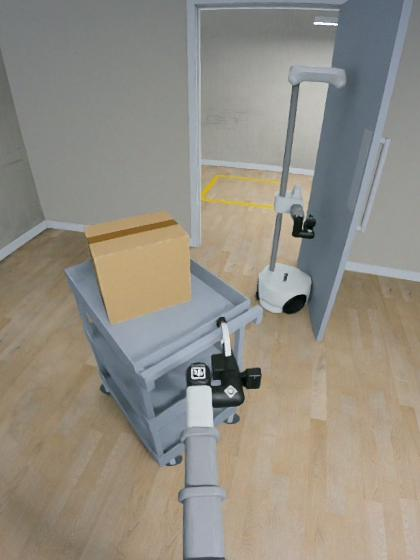

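Request:
move(
  blocking=false,
  cameras=[],
  r2={"base":{"strafe_m":0.45},"pace":"slow","contact_limits":{"strafe_m":0.7}},
)

Request:
wait(
  seconds=9,
  cameras=["r2_head_camera"],
)

Request:
move(
  blocking=false,
  cameras=[],
  r2={"base":{"strafe_m":0.35,"translate_m":0.06},"pace":"slow","contact_limits":{"translate_m":0.7}},
)

Request:
wait(
  seconds=9,
  cameras=["r2_head_camera"],
)

Request:
move(
  blocking=false,
  cameras=[],
  r2={"base":{"rotate_rad":-0.3},"pace":"slow"},
)

Request:
wait(
  seconds=6,
  cameras=["r2_head_camera"],
)

Scene clock: 876.30 s.
move: r2 moving
r1: as last shown
r1.lidar_m: 1.08 0.29 0.25 - 0.25 0.26 3.76 1.14 1.07 2.72 0.98 0.94
r1.motor_effort: lift_m=+22(22) arm_m=+4(4) wheel_0=-10(10) wheel_1=+7(7) wheel_2=+1(1)
r1.servo_current: wrist_yaw_rad=59(59) wrist_pitch_rad=39(46) wrist_roll_rad=39(72) gripper_m=33(46)
r1.contact_limits: strafe_m 0.9
r1.wrist_depth_mm: - 134 250 - 442 243 180 / - 119 135 - 452 245 182 / - 120 155 - 459 247 184 / 110 135 201 - 469 251 186 / 212 - - - 424 252 186 / 218 - 193 - 187 252 186 / 226 1537 1537 153 430 221 187
r2.base_odometry: x=-1.835 y=-0.254 heading=-2.545
r2.turned_by_wheels: -0.001
r2.turned_by_imu: +0.000
r2.base_tilt: forward=-0.7 right=+0.1
r2.lidar_m: 0.62 0.71 2.66 2.67 3.18 3.16 3.18 2.36 2.07 2.07 2.50 0.92
r2.base_status: strafe_m moving
r2.joint_positions: lift_m=+0.688 arm_m=+0.365 wrist_yaw_rad=-0.001 wrist_pitch_rad=+0.003 wrist_roll_rad=+1.570 gripper_m=-0.029
r2.joint_status: not commanded
r2.measured_speeds: translate_m=+0.001 strafe_m=+0.056 rotate_rad=-0.004 lift_m=+0.000 arm_m=+0.000 wrist_yaw_rad=-0.026 wrist_pitch_rad=+0.000 wrist_roll_rad=+0.000
r2.motor_effort: lift_m=+20(21) arm_m=+4(5) wheel_0=-13(13) wheel_1=+6(9) wheel_2=+0(5)
r2.servo_current: wrist_yaw_rad=52(52) wrist_pitch_rad=46(46) wrist_roll_rad=46(52) gripper_m=91(98)
r2.contact_limits: strafe_m 0.7
r2.hand_pose: x=+0.8242 y=-0.0876 z=+0.8651 quat_wxyz=(+0.707, +0.707, +0.001, -0.001) (m; r2's base frame)
r2.wrist_depth_mm: - - - 1205 - 1255 1118 / - - - 266 - 1366 1160 / - - - 238 310 319 319 / - - - 206 282 1618 1182 / - - - 190 249 1708 500 / - - 185 168 177 683 - / - 389 394 - 206 - -
pictures: none
No camera images: "cameras" was empty.

Scene clock: 881.43 s.
earlier move: r2 done
r1.base_odometry: x=-1.882 y=-0.267 heading=-2.343
r1.turned_by_wheels: +0.000
r1.turned_by_imu: +0.000
r1.base_tilt: forward=-1.6 right=+1.3
r1.lidar_m: 2.02 0.31 0.25 - 0.25 0.27 3.76 1.14 1.03 2.72 1.20 1.21
r1.base_status: not commanded
r1.joint_positions: lift_m=+0.500 arm_m=+0.000 wrist_yaw_rad=+3.196 wrist_pitch_rad=+0.002 wrist_roll_rad=+0.000 gripper_m=+0.056
r1.joint_status: not commanded
r1.measured_speeds: all 0
r1.motor_effort: lift_m=+22(22) arm_m=+4(4) wheel_0=-10(11) wheel_1=+7(7) wheel_2=+1(1)
r1.servo_current: wrist_yaw_rad=52(72) wrist_pitch_rad=39(52) wrist_roll_rad=39(72) gripper_m=46(52)
r1.contact_limits: strafe_m 0.9
r1.hand_pose: x=-0.1218 y=+0.0716 z=+0.6773 quat_wxyz=(-0.027, -0.001, +0.000, +1.000) (m; r1's base frame)
r1.wrist_depth_mm: - 134 250 - 442 242 180 / - 119 135 - 452 244 182 / - 120 155 - 459 248 184 / 110 135 201 - 469 250 185 / 212 - - - 424 251 186 / 219 - 194 - 187 251 186 / 228 1537 1537 154 427 220 186
r2.base_odometry: x=-1.590 y=-0.615 heading=-2.545
r2.turned_by_wheels: +0.000
r2.turned_by_imu: -0.003
r2.base_tilt: forward=-0.7 right=+0.1
r2.lidar_m: 0.66 0.75 2.25 2.26 2.72 3.03 3.03 2.78 2.48 2.48 2.98 0.83
r2.base_status: done
r2.joint_positions: lift_m=+0.688 arm_m=+0.365 wrist_yaw_rad=-0.009 wrist_pitch_rad=+0.003 wrist_roll_rad=+1.570 gripper_m=-0.029
r2.joint_status: not commanded
r2.measured_speeds: all 0
r2.motor_effort: lift_m=+21(21) arm_m=+4(5) wheel_0=-6(22) wheel_1=+3(9) wheel_2=-7(9)
r2.servo_current: wrist_yaw_rad=65(85) wrist_pitch_rad=39(46) wrist_roll_rad=46(65) gripper_m=91(98)
r2.contact_limits: strafe_m 0.7
r2.hand_pose: x=+0.8234 y=-0.0901 z=+0.8651 quat_wxyz=(+0.707, +0.707, -0.002, -0.004) (m; r2's base frame)
r2.wrist_depth_mm: - - - - - 1661 1160 / - - - 229 - 1708 1160 / - - - 212 281 293 294 / - - - 198 259 1756 535 / - - - 185 241 788 - / - 421 184 171 179 - - / - 413 404 - 216 - -
wait: 5.13 of 9 s (r2 has come to rest)
pictures: r2_head_camera
Images, in order (width x height): r2_head_camera 420x560.

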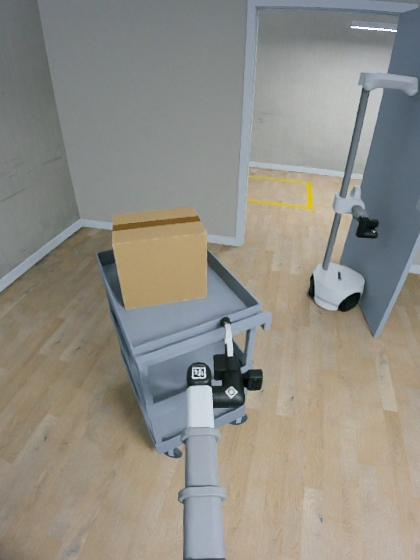

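Scene clock: 881.93 s.
move: r2 moving
r1: as last shown
r1.lidar_m: 2.06 0.32 0.25 - 0.25 0.26 3.76 1.13 1.06 2.71 1.20 1.22
r1.servo_current: wrist_yaw_rad=39(65) wrist_pitch_rad=39(52) wrist_roll_rad=52(59) gripper_m=39(46)
r1.contact_limits: strafe_m 0.9
r1.wrist_depth_mm: - 134 249 - 442 242 180 / - 119 135 - 452 244 182 / - 120 155 - 459 246 184 / 110 135 201 - 469 251 185 / 213 - - - 427 251 186 / 218 - 194 - 187 252 186 / 228 1537 1576 153 430 221 187
r2.base_odometry: x=-1.584 y=-0.627 heading=-2.547
r2.turned_by_wheels: -0.002
r2.turned_by_imu: -0.002
r2.base_tilt: forward=-0.7 right=+0.1
r2.lidar_m: 0.65 0.74 2.25 2.26 2.68 3.01 3.04 2.85 2.49 2.51 2.99 0.84
r2.base_status: translate_m moving; strafe_m moving
r2.joint_positions: lift_m=+0.688 arm_m=+0.365 wrist_yaw_rad=-0.009 wrist_pitch_rad=+0.003 wrist_roll_rad=+1.570 gripper_m=-0.029
r2.joint_status: not commanded
r2.measured_speeds: translate_m=+0.008 strafe_m=+0.051 rotate_rad=+0.001 lift_m=+0.000 arm_m=+0.000 wrist_yaw_rad=+0.000 wrist_pitch_rad=+0.000 wrist_roll_rad=+0.000
r2.motor_effort: lift_m=+20(21) arm_m=+5(5) wheel_0=-11(15) wheel_1=+4(7) wheel_2=-14(14)
r2.servo_current: wrist_yaw_rad=65(72) wrist_pitch_rad=39(46) wrist_roll_rad=39(59) gripper_m=91(91)
r2.contact_limits: translate_m 0.7
r2.hand_pose: x=+0.8234 y=-0.0901 z=+0.8651 quat_wxyz=(+0.707, +0.707, -0.002, -0.004) (m; r2's base frame)
r2.wrist_depth_mm: - - - - - 1661 1138 / - - - 230 - 1708 1205 / - - - 213 281 296 297 / - - - 198 257 1708 530 / - - - 185 241 768 - / - 424 185 170 179 - - / - 407 404 - 216 - -
pictures: none
No camera images: "cameras" was empty.

Scene clock: 886.20 s.
earlier move: r2 done
r1.base_odometry: x=-1.882 y=-0.267 heading=-2.343
r1.turned_by_wheels: +0.000
r1.turned_by_imu: +0.000
r1.base_tilt: forward=-1.6 right=+1.3
r1.lidar_m: 5.18 0.28 0.25 - 0.25 0.25 3.74 1.17 1.06 2.74 1.29 1.44
r1.base_status: not commanded
r1.joint_positions: lift_m=+0.500 arm_m=+0.000 wrist_yaw_rad=+3.196 wrist_pitch_rad=+0.002 wrist_roll_rad=+0.000 gripper_m=+0.056
r1.joint_status: not commanded
r1.measured_speeds: all 0
r1.motor_effort: lift_m=+22(22) arm_m=+4(4) wheel_0=-10(11) wheel_1=+7(7) wheel_2=+1(1)
r1.servo_current: wrist_yaw_rad=39(72) wrist_pitch_rad=39(52) wrist_roll_rad=52(72) gripper_m=39(46)
r1.contact_limits: strafe_m 0.9
r1.hand_pose: x=-0.1218 y=+0.0716 z=+0.6773 quat_wxyz=(-0.027, -0.001, +0.000, +1.000) (m; r1's base frame)
r1.wrist_depth_mm: - 134 250 - 442 243 180 / - 118 135 - 449 245 182 / - 120 155 - 462 247 184 / 110 135 202 - 466 251 185 / 211 - - - 427 251 186 / 218 - 193 - 187 254 186 / 227 1537 1576 153 433 222 186
r2.base_odometry: x=-1.443 y=-0.938 heading=-2.546
r2.turned_by_wheels: +0.001
r2.turned_by_imu: +0.000
r2.base_tilt: forward=-0.7 right=+0.1
r2.lidar_m: 0.75 0.80 1.91 1.91 2.23 2.96 3.00 3.21 2.85 2.85 2.15 0.79
r2.base_status: done
r2.joint_positions: lift_m=+0.688 arm_m=+0.365 wrist_yaw_rad=-0.009 wrist_pitch_rad=+0.003 wrist_roll_rad=+1.570 gripper_m=-0.029
r2.joint_status: not commanded
r2.measured_speeds: all 0
r2.motor_effort: lift_m=+21(21) arm_m=+4(5) wheel_0=-7(15) wheel_1=+3(7) wheel_2=-10(17)
r2.servo_current: wrist_yaw_rad=65(78) wrist_pitch_rad=33(52) wrist_roll_rad=46(59) gripper_m=91(98)
r2.contact_limits: translate_m 0.7
r2.hand_pose: x=+0.8234 y=-0.0901 z=+0.8651 quat_wxyz=(+0.707, +0.707, -0.002, -0.004) (m; r2's base frame)
r2.wrist_depth_mm: - - - 178 179 1661 1160 / - - - 177 237 245 245 / - - - 175 236 1618 - / - - 580 234 235 820 - / - 436 433 174 233 - - / - 449 186 173 179 - - / - - 459 - 230 - -
wait: 4.27 of 9 s (r2 has come to rest)
pictures: r2_head_camera
Images, in order (width x height): r2_head_camera 420x560.

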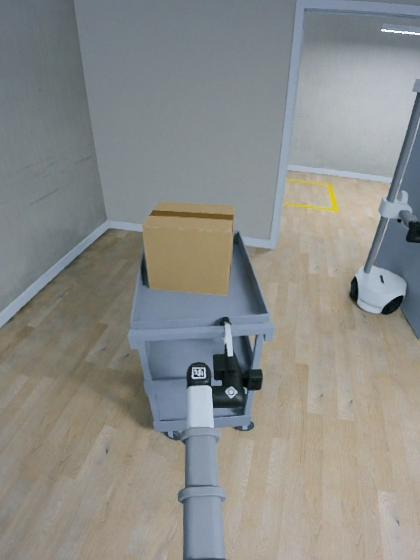

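Scene clock: 886.70 s.
move: r2 moving
r1: as last shown
r1.lidar_m: 5.18 0.29 0.25 - 0.25 0.26 3.74 1.12 1.05 2.72 1.28 1.41
r1.motor_effort: lift_m=+22(22) arm_m=+4(4) wheel_0=-9(11) wheel_1=+7(7) wheel_2=+1(1)
r1.servo_current: wrist_yaw_rad=33(59) wrist_pitch_rad=46(46) wrist_roll_rad=46(65) gripper_m=46(46)
r1.contact_limits: strafe_m 0.9
r1.wrist_depth_mm: - 134 249 - 442 242 181 / - 118 135 - 452 245 182 / - 120 155 - 462 246 184 / 110 135 200 - 469 250 185 / 211 - - - 421 251 186 / 219 - 193 - 187 252 186 / 226 1537 1537 153 430 221 186
r2.base_odometry: x=-1.443 y=-0.938 heading=-2.666
r2.turned_by_wheels: -0.120
r2.turned_by_imu: -0.115
r2.base_tilt: forward=-0.6 right=+0.0
r2.lidar_m: 0.73 0.75 1.92 1.92 2.12 3.01 2.97 3.31 2.84 2.83 3.17 2.11
r2.base_status: rotate_rad moving
r2.joint_positions: lift_m=+0.688 arm_m=+0.365 wrist_yaw_rad=+0.020 wrist_pitch_rad=+0.003 wrist_roll_rad=+1.570 gripper_m=-0.029
r2.joint_status: not commanded
r2.measured_speeds: translate_m=+0.000 strafe_m=+0.000 rotate_rad=-0.474 lift_m=+0.000 arm_m=+0.000 wrist_yaw_rad=+0.044 wrist_pitch_rad=+0.000 wrist_roll_rad=+0.000
r2.motor_effort: lift_m=+21(21) arm_m=+3(5) wheel_0=+22(22) wheel_1=+15(15) wheel_2=+25(25)
r2.servo_current: wrist_yaw_rad=124(124) wrist_pitch_rad=39(52) wrist_roll_rad=39(59) gripper_m=85(91)
r2.hand_pose: x=+0.8260 y=-0.0816 z=+0.8651 quat_wxyz=(+0.707, +0.707, +0.008, +0.006) (m; r2's base frame)
r2.wrist_depth_mm: - - - - - 1661 1182 / - - - 187 203 1576 1182 / - - - 184 245 277 254 / - - - 180 239 831 - / - - 430 178 237 - - / - 433 436 174 178 - - / - - 442 - 228 - -
pictures: none
No camera images: "cameras" was empty.

Scene clock: 888.17 s.
earlier move: r2 done
r1.base_odometry: x=-1.882 y=-0.267 heading=-2.343
r1.turned_by_wheels: +0.000
r1.turned_by_imu: +0.000
r1.base_tilt: forward=-1.6 right=+1.3
r1.lidar_m: 5.18 0.29 0.25 - 0.25 0.28 3.76 1.15 1.04 2.72 1.27 1.29
r1.base_status: not commanded
r1.joint_positions: lift_m=+0.500 arm_m=+0.000 wrist_yaw_rad=+3.196 wrist_pitch_rad=+0.002 wrist_roll_rad=+0.000 gripper_m=+0.056
r1.joint_status: not commanded
r1.measured_speeds: all 0
r1.motor_effort: lift_m=+22(22) arm_m=+4(4) wheel_0=-10(11) wheel_1=+7(7) wheel_2=+1(1)
r1.servo_current: wrist_yaw_rad=52(65) wrist_pitch_rad=46(52) wrist_roll_rad=33(65) gripper_m=46(52)
r1.contact_limits: strafe_m 0.9
r1.hand_pose: x=-0.1218 y=+0.0716 z=+0.6773 quat_wxyz=(-0.027, -0.001, +0.000, +1.000) (m; r1's base frame)
r1.wrist_depth_mm: - 134 250 - 439 242 181 / - 119 135 - 449 245 182 / - 120 155 - 462 248 184 / 110 135 200 - 466 251 185 / 211 - - - 424 251 186 / 218 - 193 - 188 253 187 / 226 1537 1537 154 430 221 186
r2.base_odometry: x=-1.443 y=-0.938 heading=-2.847
r2.turned_by_wheels: -0.181
r2.turned_by_imu: -0.171
r2.base_tilt: forward=-0.7 right=+0.1
r2.lidar_m: 0.62 0.66 1.98 1.91 2.02 2.74 3.01 3.10 2.96 2.82 2.99 2.13
r2.base_status: done
r2.joint_positions: lift_m=+0.688 arm_m=+0.365 wrist_yaw_rad=-0.005 wrist_pitch_rad=+0.003 wrist_roll_rad=+1.570 gripper_m=-0.029
r2.joint_status: not commanded
r2.measured_speeds: all 0
r2.motor_effort: lift_m=+20(21) arm_m=+4(5) wheel_0=-2(28) wheel_1=-3(16) wheel_2=-6(29)
r2.servo_current: wrist_yaw_rad=52(143) wrist_pitch_rad=39(52) wrist_roll_rad=26(59) gripper_m=91(98)
r2.hand_pose: x=+0.8238 y=-0.0889 z=+0.8651 quat_wxyz=(+0.707, +0.707, -0.001, -0.003) (m; r2's base frame)
r2.wrist_depth_mm: - 1708 - 1576 - 1464 1160 / - - - 252 - 1576 1182 / - - - 234 298 1464 1138 / - - - 208 274 1499 1138 / - - - 189 247 1708 517 / - - 186 166 177 741 - / - 397 392 - 211 - -
wait: 1.47 of 6 s (r2 has come to rest)
pictures: r2_head_camera
Images, in order (width x height): r2_head_camera 420x560.

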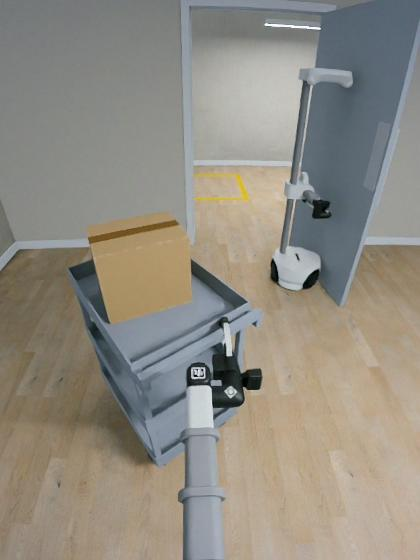

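Request:
move(
  blocking=false,
  cameras=[],
  r2={"base":{"translate_m":-0.8,"strafe_m":-0.45},"pace":"slow","contact_limits":{"translate_m":0.7}},
)

Request:
wait(
  seconds=10,
  cameras=[],
)

Request:
wait(
  seconds=3,
  cameras=["r2_head_camera"],
)

Request:
move(
  blocking=false,
  cameras=[],
  r2={"base":{"strafe_m":0.45},"pace":"slow","contact_limits":{"strafe_m":0.7}},
)

Request:
wait(
  seconds=9,
  cameras=["r2_head_camera"],
)

Scene clock: 896.60 s.
move: r2 moving
r1: as last shown
r1.lidar_m: 5.19 0.31 0.25 - 0.25 0.25 3.75 1.12 1.06 2.73 1.26 1.32
r1.motor_effort: lift_m=+22(22) arm_m=+4(4) wheel_0=-10(10) wheel_1=+7(7) wheel_2=+1(1)
r1.servo_current: wrist_yaw_rad=46(65) wrist_pitch_rad=39(46) wrist_roll_rad=46(59) gripper_m=39(46)
r1.contact_limits: strafe_m 0.9
r1.wrist_depth_mm: - 134 248 - 442 242 180 / - 119 135 - 452 245 182 / - 120 154 - 462 248 183 / 110 135 201 - 469 251 185 / 212 - - - 421 252 186 / 220 - 193 - 187 252 187 / 226 1537 1499 153 427 220 187
r2.base_odometry: x=-1.434 y=-0.928 heading=-2.846
r2.turned_by_wheels: +0.001
r2.turned_by_imu: +0.001
r2.base_tilt: forward=-0.7 right=+0.1
r2.lidar_m: 0.63 0.62 2.01 1.91 1.99 2.78 2.97 3.10 2.96 2.84 2.97 2.13
r2.base_status: translate_m moving; strafe_m moving
r2.joint_positions: lift_m=+0.688 arm_m=+0.365 wrist_yaw_rad=+0.003 wrist_pitch_rad=+0.003 wrist_roll_rad=+1.570 gripper_m=-0.029
r2.joint_status: not commanded
r2.measured_speeds: translate_m=-0.048 strafe_m=-0.028 rotate_rad=+0.004 lift_m=+0.000 arm_m=+0.000 wrist_yaw_rad=+0.025 wrist_pitch_rad=+0.000 wrist_roll_rad=+0.000
r2.motor_effort: lift_m=+21(21) arm_m=+4(4) wheel_0=+1(4) wheel_1=-8(9) wheel_2=+15(15)
r2.servo_current: wrist_yaw_rad=52(59) wrist_pitch_rad=39(46) wrist_roll_rad=39(59) gripper_m=85(91)
r2.contact_limits: translate_m 0.7
r2.hand_pose: x=+0.8245 y=-0.0867 z=+0.8651 quat_wxyz=(+0.707, +0.707, +0.002, +0.000) (m; r2's base frame)
r2.wrist_depth_mm: - - - - - 1430 1160 / - - - 1618 - 1618 1160 / - - - 226 296 1464 1118 / - - - 208 276 1499 1205 / - - - 189 247 1756 539 / - - 185 170 177 741 - / - 397 389 - 212 - -
pictures: none
No camera images: "cameras" was empty.

Scene clock: 906.43 s.
earlier move: r2 done
r1.base_odometry: x=-1.882 y=-0.267 heading=-2.343
r1.turned_by_wheels: +0.000
r1.turned_by_imu: -0.001
r1.base_tilt: forward=-1.6 right=+1.3
r1.lidar_m: 1.94 0.26 0.25 - 0.25 0.27 3.75 1.13 1.06 2.73 2.91 1.70
r1.base_status: not commanded
r1.joint_positions: lift_m=+0.500 arm_m=+0.000 wrist_yaw_rad=+3.196 wrist_pitch_rad=+0.002 wrist_roll_rad=+0.000 gripper_m=+0.056
r1.joint_status: not commanded
r1.measured_speeds: all 0
r1.motor_effort: lift_m=+22(22) arm_m=+4(4) wheel_0=-10(11) wheel_1=+7(7) wheel_2=+1(1)
r1.servo_current: wrist_yaw_rad=65(85) wrist_pitch_rad=52(52) wrist_roll_rad=59(65) gripper_m=39(52)
r1.contact_limits: strafe_m 0.9
r1.hand_pose: x=-0.1218 y=+0.0716 z=+0.6773 quat_wxyz=(-0.027, -0.001, +0.000, +1.000) (m; r1's base frame)
r1.wrist_depth_mm: - 134 249 - 442 241 180 / - 118 135 - 452 244 182 / - 120 154 - 459 246 184 / 110 135 201 - 466 250 185 / 212 - - - 427 252 186 / 219 - 195 - 187 251 186 / 226 1537 1576 153 427 220 187
r2.base_odometry: x=-0.808 y=-0.275 heading=-2.847
r2.turned_by_wheels: -0.001
r2.turned_by_imu: +0.001
r2.base_tilt: forward=-0.7 right=+0.0
r2.lidar_m: 0.59 0.64 2.46 2.34 2.47 2.25 2.17 2.29 2.44 2.38 2.47 2.71
r2.base_status: done
r2.joint_positions: lift_m=+0.688 arm_m=+0.365 wrist_yaw_rad=+0.003 wrist_pitch_rad=+0.003 wrist_roll_rad=+1.570 gripper_m=-0.029
r2.joint_status: not commanded
r2.measured_speeds: all 0
r2.motor_effort: lift_m=+21(21) arm_m=-3(4) wheel_0=-6(9) wheel_1=-5(9) wheel_2=+6(22)
r2.servo_current: wrist_yaw_rad=46(59) wrist_pitch_rad=46(52) wrist_roll_rad=46(65) gripper_m=85(98)
r2.contact_limits: translate_m 0.7
r2.hand_pose: x=+0.8245 y=-0.0866 z=+0.8651 quat_wxyz=(+0.707, +0.707, +0.002, +0.000) (m; r2's base frame)
r2.wrist_depth_mm: - - - - - 1708 1160 / - - - - - 1708 1160 / - - - 244 - 1576 1182 / - - - 210 286 320 1138 / - - - 191 251 1756 508 / - - 186 168 177 1618 - / - 389 387 - 211 - -
wait: 9.83 of 10 s (r2 has come to rest)
pictures: none
No camera images: "cameras" was empty.

Scene clock: 909.43 s.
r1.base_odometry: x=-1.882 y=-0.267 heading=-2.343
r1.turned_by_wheels: +0.000
r1.turned_by_imu: +0.000
r1.base_tilt: forward=-1.6 right=+1.3
r1.lidar_m: 1.94 0.29 0.25 - 0.25 0.26 3.76 1.14 1.06 2.75 2.92 1.69
r1.base_status: not commanded
r1.joint_positions: lift_m=+0.500 arm_m=+0.000 wrist_yaw_rad=+3.196 wrist_pitch_rad=+0.002 wrist_roll_rad=+0.000 gripper_m=+0.056
r1.joint_status: not commanded
r1.measured_speeds: all 0
r1.motor_effort: lift_m=+22(22) arm_m=+4(4) wheel_0=-10(11) wheel_1=+7(7) wheel_2=+1(1)
r1.servo_current: wrist_yaw_rad=46(85) wrist_pitch_rad=52(52) wrist_roll_rad=65(65) gripper_m=46(52)
r1.contact_limits: strafe_m 0.9
r1.hand_pose: x=-0.1218 y=+0.0716 z=+0.6773 quat_wxyz=(-0.027, -0.001, +0.000, +1.000) (m; r1's base frame)
r1.wrist_depth_mm: - 134 249 - 439 242 180 / - 118 135 - 452 245 182 / - 120 154 - 462 247 184 / 110 135 200 - 466 250 185 / 212 - - - 424 252 186 / 219 - 194 - 188 254 186 / 226 1499 1537 153 430 221 186
r2.base_odometry: x=-0.808 y=-0.275 heading=-2.847
r2.turned_by_wheels: +0.000
r2.turned_by_imu: +0.000
r2.base_tilt: forward=-0.7 right=+0.1
r2.lidar_m: 0.59 0.62 2.45 2.34 2.48 2.27 2.19 2.27 2.45 2.38 2.46 2.70
r2.base_status: done
r2.joint_positions: lift_m=+0.688 arm_m=+0.365 wrist_yaw_rad=+0.003 wrist_pitch_rad=+0.003 wrist_roll_rad=+1.570 gripper_m=-0.029
r2.joint_status: not commanded
r2.measured_speeds: all 0
r2.motor_effort: lift_m=+20(21) arm_m=-3(4) wheel_0=-6(9) wheel_1=-4(9) wheel_2=+6(22)
r2.servo_current: wrist_yaw_rad=46(59) wrist_pitch_rad=39(52) wrist_roll_rad=39(65) gripper_m=91(98)
r2.contact_limits: translate_m 0.7
r2.hand_pose: x=+0.8245 y=-0.0866 z=+0.8651 quat_wxyz=(+0.707, +0.707, +0.002, +0.000) (m; r2's base frame)
r2.wrist_depth_mm: - - - - - 1661 1160 / - - - - - 1661 1182 / - - - 245 - 1618 1182 / - - - 210 286 319 1138 / - - - 191 252 1708 508 / - - 187 169 178 1618 - / - 389 387 - 211 - -
wait: 3.00 s; at rest by 0.27 s
pictures: r2_head_camera
Images, in order (width x height): r2_head_camera 420x560.

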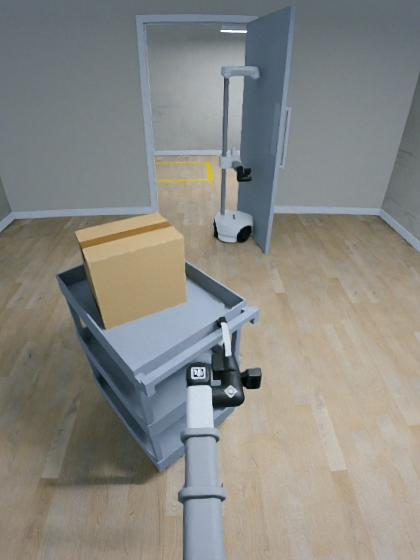

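Scene clock: 909.93 s.
move: r2 moving
r1: as last shown
r1.lidar_m: 1.97 0.31 0.25 - 0.25 0.26 3.74 1.14 1.05 2.76 2.92 1.73
r1.motor_effort: lift_m=+22(22) arm_m=+4(4) wheel_0=-10(10) wheel_1=+7(7) wheel_2=+1(1)
r1.servo_current: wrist_yaw_rad=46(72) wrist_pitch_rad=46(46) wrist_roll_rad=39(59) gripper_m=46(46)
r1.contact_limits: strafe_m 0.9
r1.wrist_depth_mm: - 134 248 - 442 242 180 / - 119 135 - 452 245 182 / - 120 155 - 462 247 184 / 110 135 202 - 469 250 186 / 211 - - - 424 251 186 / 219 - 193 - 188 252 186 / 227 1499 1576 153 430 222 186
r2.base_odometry: x=-0.804 y=-0.288 heading=-2.848
r2.turned_by_wheels: -0.001
r2.turned_by_imu: -0.001
r2.base_tilt: forward=-0.7 right=+0.0
r2.lidar_m: 0.58 0.64 2.46 2.31 2.46 2.28 2.20 2.27 2.46 2.39 2.50 2.72
r2.base_status: strafe_m moving
r2.joint_positions: lift_m=+0.688 arm_m=+0.365 wrist_yaw_rad=-0.001 wrist_pitch_rad=+0.003 wrist_roll_rad=+1.570 gripper_m=-0.029
r2.joint_status: not commanded
r2.measured_speeds: translate_m=+0.001 strafe_m=+0.055 rotate_rad=-0.004 lift_m=+0.000 arm_m=+0.000 wrist_yaw_rad=-0.027 wrist_pitch_rad=+0.000 wrist_roll_rad=+0.000
r2.motor_effort: lift_m=+21(21) arm_m=-3(4) wheel_0=-9(12) wheel_1=+5(7) wheel_2=+0(5)
r2.servo_current: wrist_yaw_rad=46(52) wrist_pitch_rad=33(52) wrist_roll_rad=52(59) gripper_m=85(98)
r2.contact_limits: strafe_m 0.7
r2.hand_pose: x=+0.8242 y=-0.0877 z=+0.8651 quat_wxyz=(+0.707, +0.707, +0.001, -0.001) (m; r2's base frame)
r2.wrist_depth_mm: - - - - - 1661 1160 / - - - - - 1661 1160 / - - - 246 - 1618 1160 / - - - 210 287 1397 1118 / - - - 191 250 1756 504 / - - 185 167 179 1576 - / - 384 392 - 209 - -
pictures: none
No camera images: "cameras" was empty.

Scene clock: 915.07 s.
earlier move: r2 done
r1.base_odometry: x=-1.882 y=-0.267 heading=-2.343
r1.turned_by_wheels: +0.000
r1.turned_by_imu: +0.000
r1.base_tilt: forward=-1.6 right=+1.3
r1.lidar_m: 5.18 0.30 0.25 - 0.25 0.25 3.76 1.13 1.07 2.73 2.92 1.77
r1.base_status: not commanded
r1.joint_positions: lift_m=+0.500 arm_m=+0.000 wrist_yaw_rad=+3.196 wrist_pitch_rad=+0.002 wrist_roll_rad=+0.000 gripper_m=+0.056
r1.joint_status: not commanded
r1.measured_speeds: all 0
r1.motor_effort: lift_m=+22(22) arm_m=+4(4) wheel_0=-10(11) wheel_1=+7(7) wheel_2=+1(1)
r1.servo_current: wrist_yaw_rad=39(72) wrist_pitch_rad=46(52) wrist_roll_rad=39(65) gripper_m=39(52)
r1.contact_limits: strafe_m 0.9
r1.hand_pose: x=-0.1218 y=+0.0716 z=+0.6773 quat_wxyz=(-0.027, -0.001, +0.000, +1.000) (m; r1's base frame)
r1.wrist_depth_mm: - 134 249 - 442 243 180 / - 119 135 - 455 246 182 / - 120 155 - 455 247 184 / 110 135 200 - 462 250 185 / 213 - - - 424 251 186 / 219 - 194 - 188 252 186 / 227 1576 1537 153 433 220 186
r2.base_odometry: x=-0.678 y=-0.705 heading=-2.848
r2.turned_by_wheels: +0.000
r2.turned_by_imu: -0.006
r2.base_tilt: forward=-0.7 right=+0.1
r2.lidar_m: 0.68 0.68 1.99 1.90 1.97 2.29 2.18 2.23 2.91 2.81 2.96 0.83
r2.base_status: done
r2.joint_positions: lift_m=+0.688 arm_m=+0.365 wrist_yaw_rad=-0.012 wrist_pitch_rad=+0.003 wrist_roll_rad=+1.570 gripper_m=-0.029
r2.joint_status: not commanded
r2.measured_speeds: all 0
r2.motor_effort: lift_m=+20(21) arm_m=-4(4) wheel_0=-6(23) wheel_1=+2(7) wheel_2=-9(11)
r2.servo_current: wrist_yaw_rad=65(98) wrist_pitch_rad=39(52) wrist_roll_rad=46(59) gripper_m=85(98)
r2.contact_limits: strafe_m 0.7
r2.hand_pose: x=+0.8232 y=-0.0910 z=+0.8651 quat_wxyz=(+0.707, +0.707, -0.003, -0.005) (m; r2's base frame)
r2.wrist_depth_mm: - - - - - 1708 1160 / - - - 216 277 1708 1182 / - - - 205 267 281 283 / - - - 191 253 1756 569 / - - - 182 239 788 - / - 421 185 172 179 - - / - 413 410 - 219 - -
wait: 5.13 of 9 s (r2 has come to rest)
pictures: r2_head_camera
Images, in order (width x height): r2_head_camera 420x560.

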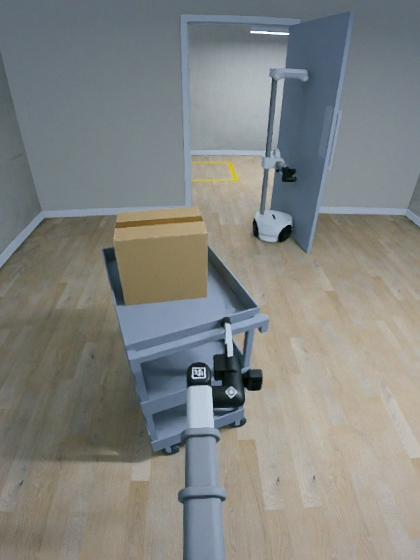

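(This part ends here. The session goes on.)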